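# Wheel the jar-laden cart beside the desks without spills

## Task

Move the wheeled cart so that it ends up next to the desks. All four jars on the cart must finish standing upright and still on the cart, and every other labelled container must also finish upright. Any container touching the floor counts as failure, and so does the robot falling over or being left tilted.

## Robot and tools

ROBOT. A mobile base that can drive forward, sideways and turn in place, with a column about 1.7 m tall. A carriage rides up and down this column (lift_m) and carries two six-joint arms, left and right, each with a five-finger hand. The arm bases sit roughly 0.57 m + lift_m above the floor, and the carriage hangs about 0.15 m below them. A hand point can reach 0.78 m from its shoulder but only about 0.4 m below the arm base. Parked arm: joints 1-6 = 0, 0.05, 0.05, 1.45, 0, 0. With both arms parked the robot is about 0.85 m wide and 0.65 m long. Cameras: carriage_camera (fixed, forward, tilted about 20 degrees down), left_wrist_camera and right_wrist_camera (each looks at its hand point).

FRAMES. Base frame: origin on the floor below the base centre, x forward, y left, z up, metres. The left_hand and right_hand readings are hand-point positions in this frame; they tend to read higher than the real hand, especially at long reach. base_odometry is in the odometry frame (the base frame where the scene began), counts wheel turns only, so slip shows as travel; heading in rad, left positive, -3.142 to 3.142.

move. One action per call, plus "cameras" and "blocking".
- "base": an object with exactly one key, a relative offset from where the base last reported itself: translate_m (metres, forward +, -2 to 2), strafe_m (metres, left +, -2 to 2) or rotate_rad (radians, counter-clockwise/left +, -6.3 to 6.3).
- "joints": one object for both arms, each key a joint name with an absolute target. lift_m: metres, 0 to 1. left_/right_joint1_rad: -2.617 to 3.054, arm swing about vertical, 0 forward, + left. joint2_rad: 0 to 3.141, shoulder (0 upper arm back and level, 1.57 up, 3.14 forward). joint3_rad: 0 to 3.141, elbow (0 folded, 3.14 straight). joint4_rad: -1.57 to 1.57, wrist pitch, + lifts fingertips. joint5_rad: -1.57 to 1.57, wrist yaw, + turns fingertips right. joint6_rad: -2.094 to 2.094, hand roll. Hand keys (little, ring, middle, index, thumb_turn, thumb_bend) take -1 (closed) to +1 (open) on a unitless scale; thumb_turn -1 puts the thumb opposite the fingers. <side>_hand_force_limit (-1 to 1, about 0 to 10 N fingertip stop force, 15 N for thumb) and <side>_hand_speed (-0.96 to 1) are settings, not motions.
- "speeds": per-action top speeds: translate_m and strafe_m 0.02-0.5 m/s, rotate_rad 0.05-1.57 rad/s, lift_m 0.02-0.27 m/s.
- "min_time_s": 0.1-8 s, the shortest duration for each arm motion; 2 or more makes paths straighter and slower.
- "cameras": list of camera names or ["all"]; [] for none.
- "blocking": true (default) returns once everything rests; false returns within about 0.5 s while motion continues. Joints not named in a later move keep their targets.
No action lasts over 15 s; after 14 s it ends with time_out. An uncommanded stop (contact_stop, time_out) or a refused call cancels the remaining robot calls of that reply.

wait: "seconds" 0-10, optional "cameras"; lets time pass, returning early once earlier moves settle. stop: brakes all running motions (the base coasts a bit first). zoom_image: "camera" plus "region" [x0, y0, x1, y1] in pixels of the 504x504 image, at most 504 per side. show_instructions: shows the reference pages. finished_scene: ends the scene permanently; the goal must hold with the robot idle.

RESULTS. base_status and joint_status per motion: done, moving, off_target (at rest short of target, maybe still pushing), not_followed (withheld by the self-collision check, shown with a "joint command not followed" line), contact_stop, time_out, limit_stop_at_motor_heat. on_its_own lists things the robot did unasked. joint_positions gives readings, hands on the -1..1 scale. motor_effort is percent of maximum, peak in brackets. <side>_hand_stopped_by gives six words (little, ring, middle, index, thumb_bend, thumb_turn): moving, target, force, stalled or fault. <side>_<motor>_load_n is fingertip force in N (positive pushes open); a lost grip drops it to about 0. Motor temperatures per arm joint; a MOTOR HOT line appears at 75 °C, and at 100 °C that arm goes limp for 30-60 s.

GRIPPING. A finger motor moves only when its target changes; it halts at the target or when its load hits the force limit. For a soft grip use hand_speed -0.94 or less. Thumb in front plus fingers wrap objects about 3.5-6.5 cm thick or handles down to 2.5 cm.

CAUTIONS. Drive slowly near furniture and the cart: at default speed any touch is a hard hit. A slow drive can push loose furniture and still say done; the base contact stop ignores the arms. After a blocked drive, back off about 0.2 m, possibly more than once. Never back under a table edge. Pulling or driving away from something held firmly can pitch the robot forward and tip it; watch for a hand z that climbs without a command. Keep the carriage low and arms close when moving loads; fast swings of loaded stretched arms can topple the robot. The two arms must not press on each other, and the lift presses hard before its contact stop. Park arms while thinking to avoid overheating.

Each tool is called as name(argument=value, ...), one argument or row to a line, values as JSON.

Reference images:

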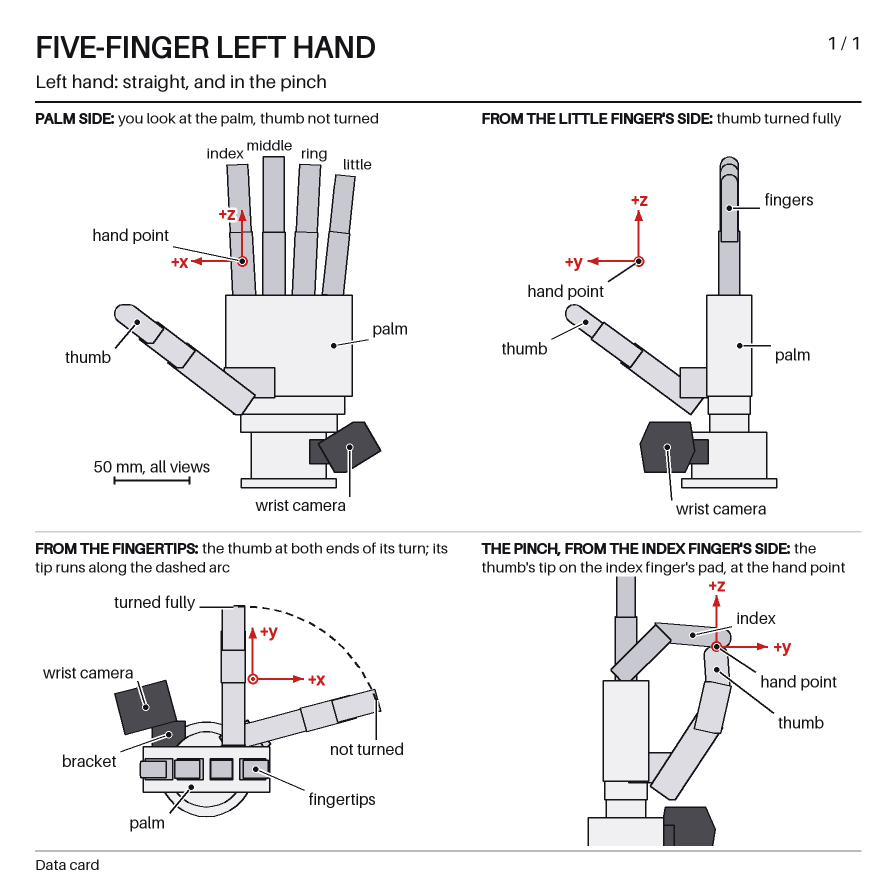

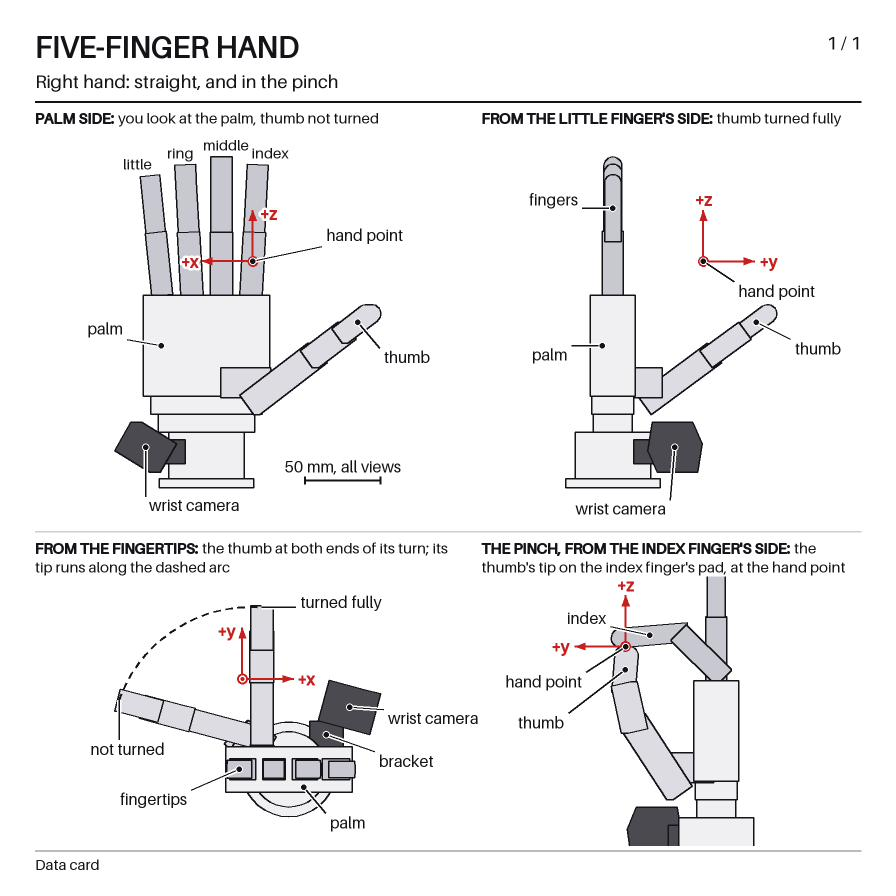

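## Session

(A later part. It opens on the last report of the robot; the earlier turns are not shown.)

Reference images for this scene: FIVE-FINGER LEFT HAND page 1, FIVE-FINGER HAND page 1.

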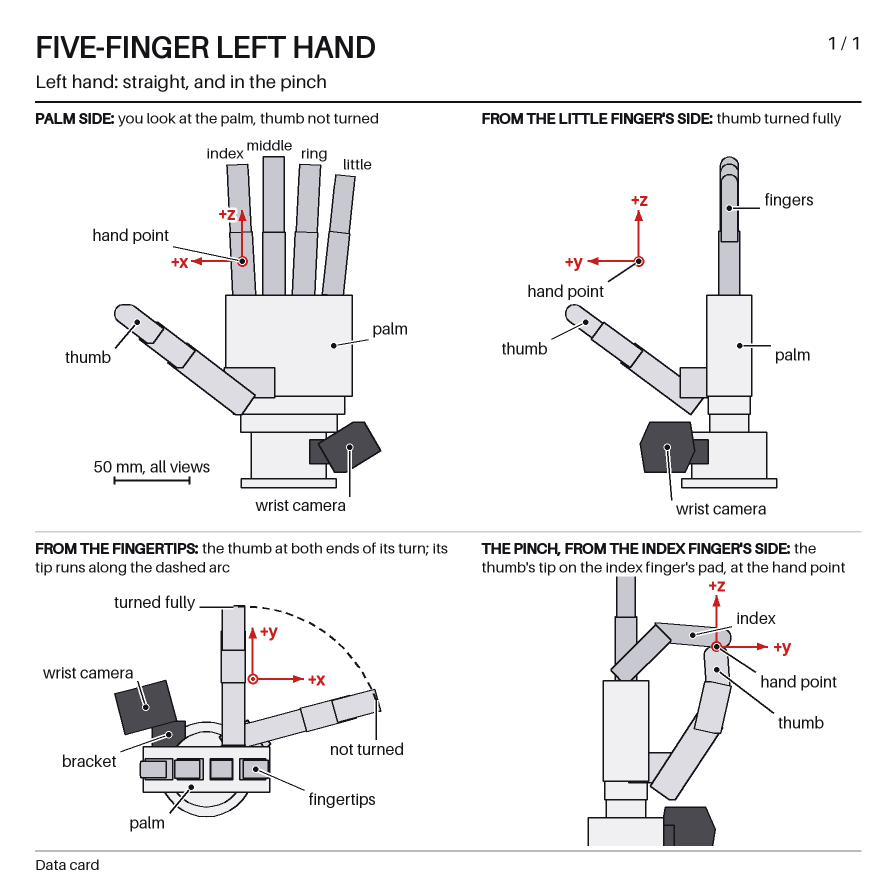

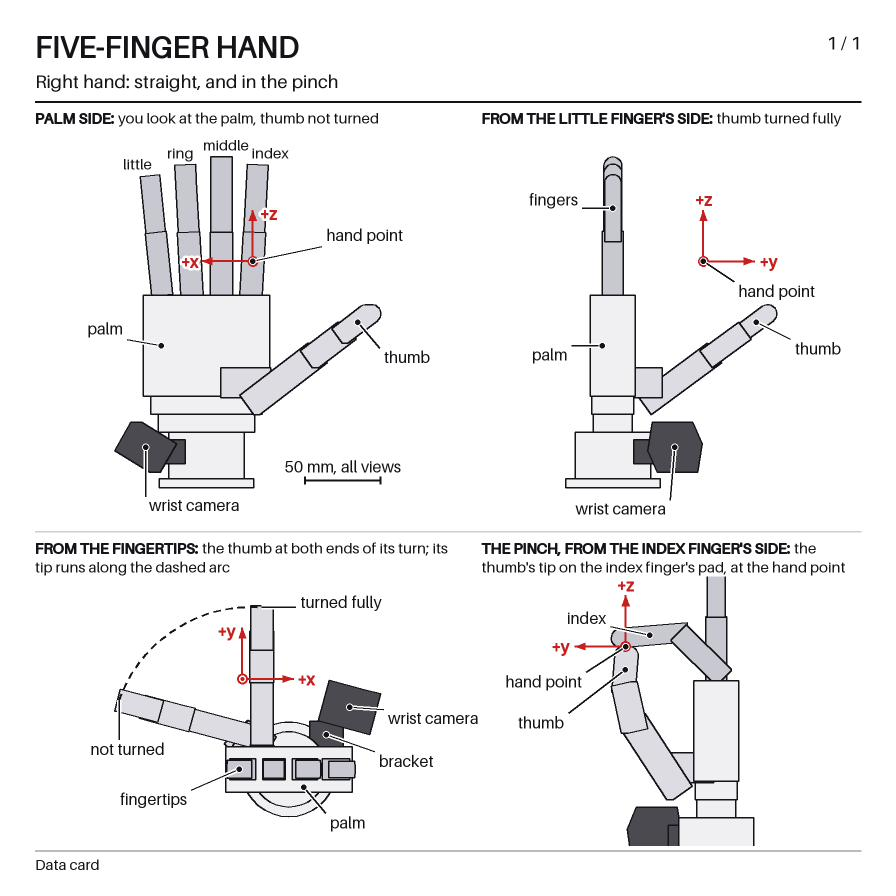

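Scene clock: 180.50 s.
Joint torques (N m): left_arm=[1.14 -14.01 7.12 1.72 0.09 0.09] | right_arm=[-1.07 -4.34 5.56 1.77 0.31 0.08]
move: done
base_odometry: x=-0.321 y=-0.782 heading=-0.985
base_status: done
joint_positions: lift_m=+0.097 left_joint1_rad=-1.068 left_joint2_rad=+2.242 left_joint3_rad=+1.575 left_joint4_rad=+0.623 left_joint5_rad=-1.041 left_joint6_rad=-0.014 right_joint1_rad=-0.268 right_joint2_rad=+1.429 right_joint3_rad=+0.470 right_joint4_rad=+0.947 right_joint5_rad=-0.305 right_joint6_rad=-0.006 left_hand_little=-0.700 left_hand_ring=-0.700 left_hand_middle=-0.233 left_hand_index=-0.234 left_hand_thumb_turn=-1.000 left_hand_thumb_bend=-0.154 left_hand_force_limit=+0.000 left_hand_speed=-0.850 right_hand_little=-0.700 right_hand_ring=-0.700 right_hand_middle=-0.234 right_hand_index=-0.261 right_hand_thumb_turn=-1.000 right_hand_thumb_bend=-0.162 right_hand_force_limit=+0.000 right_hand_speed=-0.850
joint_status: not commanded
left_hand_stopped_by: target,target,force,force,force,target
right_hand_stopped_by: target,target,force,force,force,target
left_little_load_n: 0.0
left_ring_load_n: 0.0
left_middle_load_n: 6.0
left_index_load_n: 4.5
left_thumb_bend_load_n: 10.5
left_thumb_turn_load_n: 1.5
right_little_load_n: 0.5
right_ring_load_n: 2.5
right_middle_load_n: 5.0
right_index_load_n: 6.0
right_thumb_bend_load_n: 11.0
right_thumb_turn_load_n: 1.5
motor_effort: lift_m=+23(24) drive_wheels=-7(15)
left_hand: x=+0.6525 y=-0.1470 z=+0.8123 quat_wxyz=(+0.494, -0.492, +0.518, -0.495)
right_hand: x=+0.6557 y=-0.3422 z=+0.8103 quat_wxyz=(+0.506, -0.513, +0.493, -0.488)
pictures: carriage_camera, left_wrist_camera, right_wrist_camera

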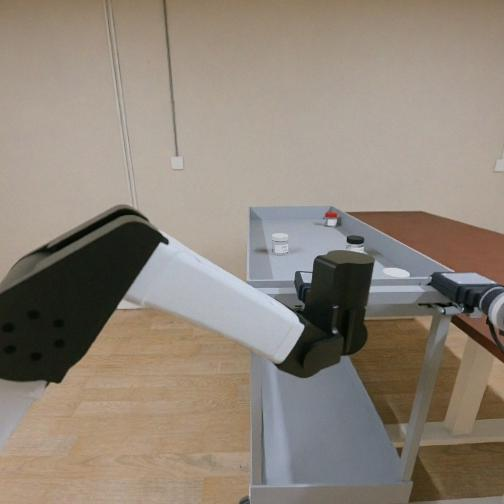

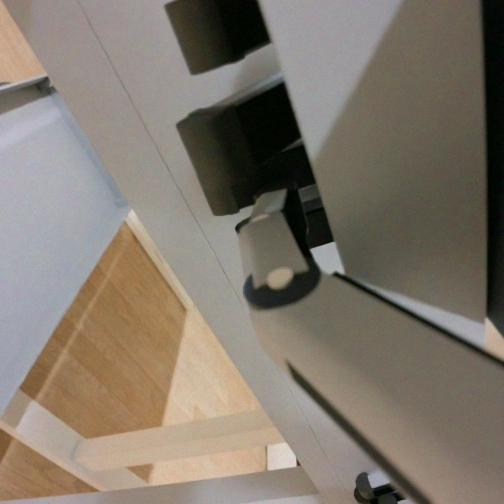

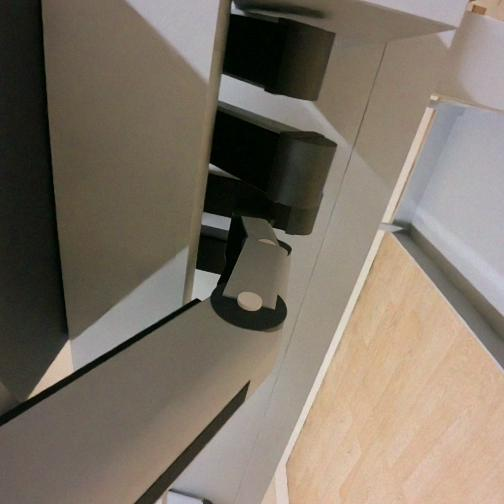

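move(
  joints={"left_hand_index": 0, "left_hand_middle": 0, "left_hand_ring": 0, "left_hand_little": 0, "right_hand_index": 0, "right_hand_middle": 0, "right_hand_ring": 0, "right_hand_little": 0, "left_hand_thumb_bend": 1, "right_hand_thumb_bend": 1, "left_hand_speed": -0.3, "right_hand_speed": -0.3},
  cameras=["carriage_camera"],
)

move(
  joints={"lift_m": 0.2},
  speeds={"lift_m": 0.04},
  cameras=["all"],
)

Scene clock: 182.43 s.
Joint torques (N m): left_arm=[2.22 -14 7.09 1.71 0.05 0.08] | right_arm=[-0.85 -4.37 5.65 1.79 0.33 0.09]
move: done
base_odometry: x=-0.321 y=-0.782 heading=-0.985
base_status: not commanded
joint_positions: lift_m=+0.097 left_joint1_rad=-1.082 left_joint2_rad=+2.242 left_joint3_rad=+1.575 left_joint4_rad=+0.623 left_joint5_rad=-1.037 left_joint6_rad=-0.013 right_joint1_rad=-0.270 right_joint2_rad=+1.429 right_joint3_rad=+0.470 right_joint4_rad=+0.946 right_joint5_rad=-0.307 right_joint6_rad=-0.009 left_hand_little=+0.000 left_hand_ring=-0.001 left_hand_middle=-0.001 left_hand_index=+0.000 left_hand_thumb_turn=-1.000 left_hand_thumb_bend=+1.000 left_hand_force_limit=+0.000 left_hand_speed=-0.300 right_hand_little=+0.000 right_hand_ring=+0.000 right_hand_middle=-0.001 right_hand_index=+0.000 right_hand_thumb_turn=-1.000 right_hand_thumb_bend=+1.000 right_hand_force_limit=+0.000 right_hand_speed=-0.300
joint_status: all done
left_hand_stopped_by: target,target,target,target,target,target
right_hand_stopped_by: target,target,target,target,target,target
left_little_load_n: -2.0
left_ring_load_n: -3.0
left_middle_load_n: -1.5
left_index_load_n: 0.5
left_thumb_bend_load_n: 0.0
left_thumb_turn_load_n: 0.0
right_little_load_n: -0.5
right_ring_load_n: -1.0
right_middle_load_n: -2.5
right_index_load_n: 0.0
right_thumb_bend_load_n: 0.0
right_thumb_turn_load_n: 0.0
motor_effort: lift_m=+23(23) drive_wheels=-6(10)
left_hand: x=+0.6460 y=-0.1534 z=+0.8123 quat_wxyz=(+0.490, -0.488, +0.523, -0.499)
right_hand: x=+0.6556 y=-0.3431 z=+0.8100 quat_wxyz=(+0.505, -0.514, +0.492, -0.489)

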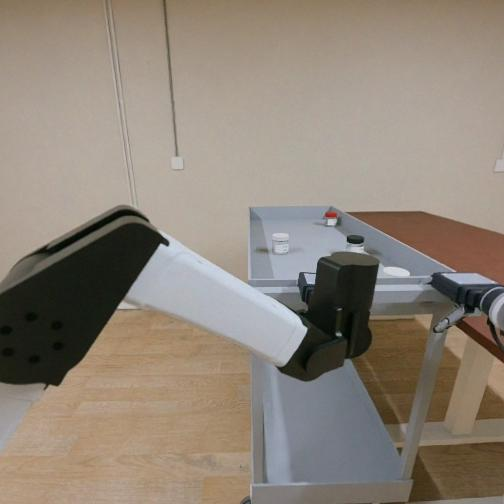

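Scene clock: 185.40 s.
Joint torques (N m): left_arm=[0.75 -14.05 7.04 1.68 0 0.09] | right_arm=[-0.66 -4.42 5.64 1.88 0.14 0.09]
move: done
base_odometry: x=-0.321 y=-0.782 heading=-0.985
base_status: not commanded
joint_positions: lift_m=+0.200 left_joint1_rad=-1.064 left_joint2_rad=+2.242 left_joint3_rad=+1.575 left_joint4_rad=+0.623 left_joint5_rad=-1.033 left_joint6_rad=-0.013 right_joint1_rad=-0.273 right_joint2_rad=+1.429 right_joint3_rad=+0.470 right_joint4_rad=+0.934 right_joint5_rad=-0.291 right_joint6_rad=-0.009 left_hand_little=+0.000 left_hand_ring=+0.000 left_hand_middle=+0.000 left_hand_index=+0.000 left_hand_thumb_turn=-1.000 left_hand_thumb_bend=+1.000 left_hand_force_limit=+0.000 left_hand_speed=-0.300 right_hand_little=+0.000 right_hand_ring=+0.000 right_hand_middle=+0.000 right_hand_index=+0.000 right_hand_thumb_turn=-1.000 right_hand_thumb_bend=+1.000 right_hand_force_limit=+0.000 right_hand_speed=-0.300
joint_status: all done
left_hand_stopped_by: target,target,target,target,target,target
right_hand_stopped_by: target,target,target,target,target,target
left_little_load_n: 0.0
left_ring_load_n: 0.0
left_middle_load_n: 0.0
left_index_load_n: 0.0
left_thumb_bend_load_n: 0.0
left_thumb_turn_load_n: 0.0
right_little_load_n: 0.0
right_ring_load_n: 0.0
right_middle_load_n: 0.0
right_index_load_n: 0.0
right_thumb_bend_load_n: 0.0
right_thumb_turn_load_n: 0.0
motor_effort: lift_m=+28(31) drive_wheels=+8(12)
left_hand: x=+0.6543 y=-0.1465 z=+0.9145 quat_wxyz=(+0.493, -0.491, +0.519, -0.496)
right_hand: x=+0.6553 y=-0.3471 z=+0.9095 quat_wxyz=(+0.498, -0.511, +0.500, -0.490)
pictures: carriage_camera, left_wrist_camera, right_wrist_camera

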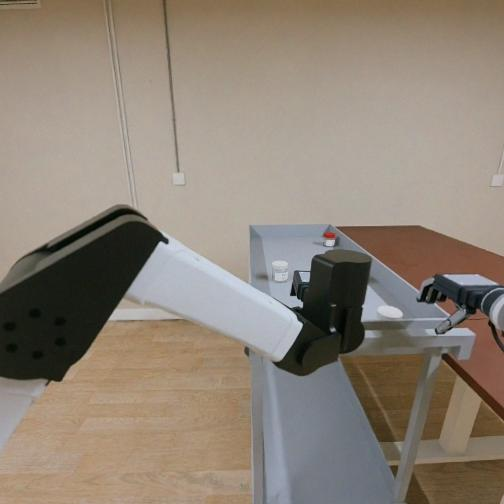

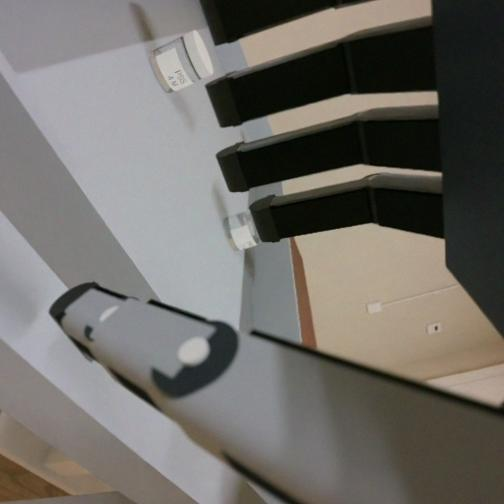

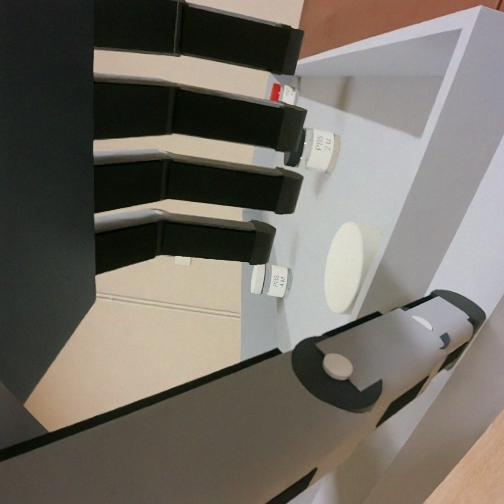

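move(
  base={"translate_m": -0.35},
  joints={"lift_m": 0.3},
  speeds={"translate_m": 0.15, "lift_m": 0.15},
)

move(
  base={"strafe_m": 0.35},
  joints={"left_joint1_rad": 0, "left_joint2_rad": 0.05, "left_joint3_rad": 0.05, "left_joint4_rad": 1.45, "left_joint5_rad": 0, "left_joint6_rad": 0, "right_joint1_rad": 0, "right_joint2_rad": 0.05, "right_joint3_rad": 0.05, "right_joint4_rad": 1.45, "right_joint5_rad": 0, "right_joint6_rad": 0, "lift_m": 0.7},
  speeds={"strafe_m": 0.2},
  min_time_s=3,
  cameras=["carriage_camera"],
)

Scene clock: 188.80 s.
Joint torques (N m): left_arm=[0.84 -14 6.82 1.63 0.01 0.1] | right_arm=[-0.59 -4.36 5.65 1.8 0.1 0.11]
move: done
base_odometry: x=-0.515 y=-0.490 heading=-0.985
base_status: done
joint_positions: lift_m=+0.300 left_joint1_rad=-1.063 left_joint2_rad=+2.240 left_joint3_rad=+1.577 left_joint4_rad=+0.632 left_joint5_rad=-1.034 left_joint6_rad=-0.013 right_joint1_rad=-0.274 right_joint2_rad=+1.429 right_joint3_rad=+0.470 right_joint4_rad=+0.943 right_joint5_rad=-0.289 right_joint6_rad=-0.009 left_hand_little=+0.000 left_hand_ring=+0.000 left_hand_middle=+0.000 left_hand_index=+0.000 left_hand_thumb_turn=-1.000 left_hand_thumb_bend=+1.000 left_hand_force_limit=+0.000 left_hand_speed=-0.300 right_hand_little=+0.000 right_hand_ring=+0.000 right_hand_middle=+0.000 right_hand_index=+0.000 right_hand_thumb_turn=-1.000 right_hand_thumb_bend=+1.000 right_hand_force_limit=+0.000 right_hand_speed=-0.300
joint_status: all done
left_hand_stopped_by: target,target,target,target,target,target
right_hand_stopped_by: target,target,target,target,target,target
left_little_load_n: 0.0
left_ring_load_n: 0.0
left_middle_load_n: -0.5
left_index_load_n: 0.0
left_thumb_bend_load_n: 0.0
left_thumb_turn_load_n: 0.5
right_little_load_n: 0.0
right_ring_load_n: 0.0
right_middle_load_n: 0.0
right_index_load_n: 0.0
right_thumb_bend_load_n: 0.0
right_thumb_turn_load_n: 0.0
motor_effort: lift_m=+27(33) drive_wheels=+0(10)
left_hand: x=+0.6551 y=-0.1469 z=+1.0183 quat_wxyz=(+0.492, -0.493, +0.515, -0.500)
right_hand: x=+0.6557 y=-0.3480 z=+1.0114 quat_wxyz=(+0.499, -0.509, +0.499, -0.493)
pictures: none

Scene clock: 192.10 s.
Joint torques (N m): left_arm=[1.11 2.15 3.06 0.14 0.27 0.07] | right_arm=[0.2 2.43 4.12 0.01 0.15 0.16]
move: done
base_odometry: x=-0.223 y=-0.296 heading=-0.984
base_status: done
joint_positions: lift_m=+0.700 left_joint1_rad=-0.007 left_joint2_rad=+0.059 left_joint3_rad=+0.064 left_joint4_rad=+1.441 left_joint5_rad=-0.009 left_joint6_rad=-0.013 right_joint1_rad=-0.005 right_joint2_rad=+0.059 right_joint3_rad=+0.061 right_joint4_rad=+1.443 right_joint5_rad=-0.012 right_joint6_rad=-0.009 left_hand_little=+0.000 left_hand_ring=+0.000 left_hand_middle=+0.000 left_hand_index=+0.000 left_hand_thumb_turn=-1.000 left_hand_thumb_bend=+1.000 left_hand_force_limit=+0.000 left_hand_speed=-0.300 right_hand_little=+0.000 right_hand_ring=+0.000 right_hand_middle=+0.000 right_hand_index=+0.000 right_hand_thumb_turn=-1.000 right_hand_thumb_bend=+1.000 right_hand_force_limit=+0.000 right_hand_speed=-0.300
joint_status: all done
left_hand_stopped_by: target,target,target,target,target,target
right_hand_stopped_by: target,target,target,target,target,target
left_little_load_n: 0.0
left_ring_load_n: 0.0
left_middle_load_n: 0.0
left_index_load_n: 0.0
left_thumb_bend_load_n: 0.0
left_thumb_turn_load_n: 0.0
right_little_load_n: 0.0
right_ring_load_n: 0.0
right_middle_load_n: 0.0
right_index_load_n: 0.0
right_thumb_bend_load_n: 0.0
right_thumb_turn_load_n: 0.0
motor_effort: lift_m=+27(33) drive_wheels=+1(9)
left_hand: x=+0.3192 y=+0.2845 z=+1.7167 quat_wxyz=(+0.699, -0.047, +0.040, -0.713)
right_hand: x=+0.3210 y=-0.2828 z=+1.7149 quat_wxyz=(+0.701, -0.049, +0.040, -0.710)

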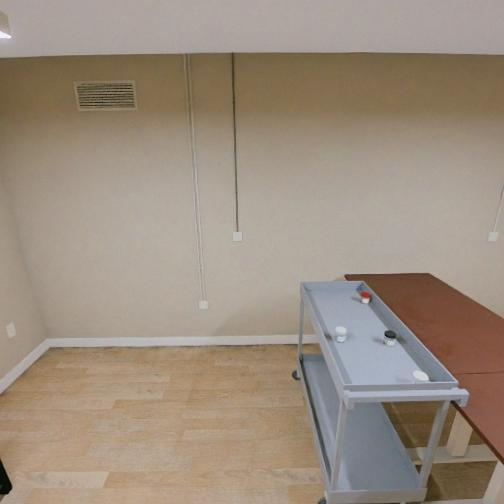

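move(
  base={"strafe_m": -0.4},
  speeds={"strafe_m": 0.2},
  cameras=["carriage_camera"],
)

zoom_image(
  camera="carriage_camera",
  region=[200, 250, 440, 490],
)

Scene clock: 195.43 s.
Joint torques (N m): left_arm=[0.98 2.17 3.06 0.01 0.14 0.07] | right_arm=[0.13 2.39 4.18 -0.06 0.11 0.16]
move: done
base_odometry: x=-0.557 y=-0.517 heading=-0.985
base_status: done
joint_positions: lift_m=+0.700 left_joint1_rad=-0.006 left_joint2_rad=+0.059 left_joint3_rad=+0.064 left_joint4_rad=+1.449 left_joint5_rad=-0.005 left_joint6_rad=-0.013 right_joint1_rad=-0.005 right_joint2_rad=+0.059 right_joint3_rad=+0.061 right_joint4_rad=+1.449 right_joint5_rad=-0.008 right_joint6_rad=-0.008 left_hand_little=+0.000 left_hand_ring=+0.000 left_hand_middle=+0.000 left_hand_index=+0.000 left_hand_thumb_turn=-1.000 left_hand_thumb_bend=+1.000 left_hand_force_limit=+0.000 left_hand_speed=-0.300 right_hand_little=+0.000 right_hand_ring=+0.000 right_hand_middle=+0.000 right_hand_index=+0.000 right_hand_thumb_turn=-1.000 right_hand_thumb_bend=+1.000 right_hand_force_limit=+0.000 right_hand_speed=-0.300
joint_status: not commanded
left_hand_stopped_by: target,target,target,target,target,target
right_hand_stopped_by: target,target,target,target,target,target
left_little_load_n: 0.0
left_ring_load_n: 0.0
left_middle_load_n: 0.0
left_index_load_n: 0.0
left_thumb_bend_load_n: 0.0
left_thumb_turn_load_n: 0.0
right_little_load_n: 0.0
right_ring_load_n: 0.0
right_middle_load_n: 0.0
right_index_load_n: 0.0
right_thumb_bend_load_n: 0.0
right_thumb_turn_load_n: 0.0
motor_effort: lift_m=+27(27) drive_wheels=-2(12)
left_hand: x=+0.3173 y=+0.2837 z=+1.7173 quat_wxyz=(+0.699, -0.043, +0.040, -0.712)
right_hand: x=+0.3193 y=-0.2836 z=+1.7156 quat_wxyz=(+0.701, -0.045, +0.040, -0.710)

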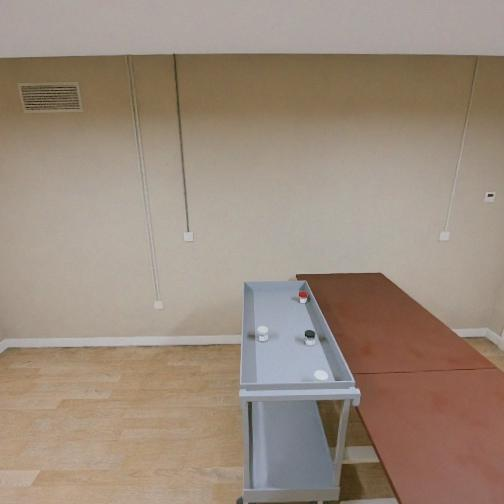

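Scaled by 2.100.

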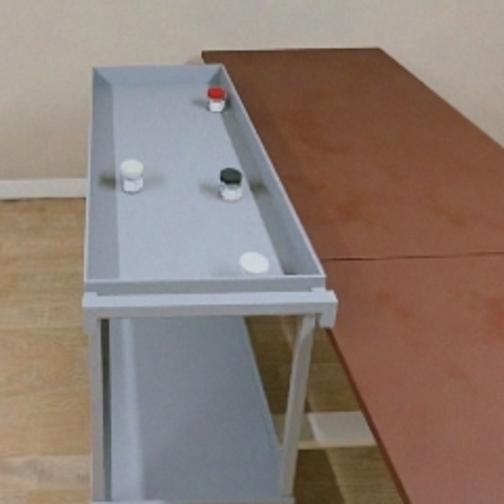

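finished_scene(
)

The scene is finished: the task was done.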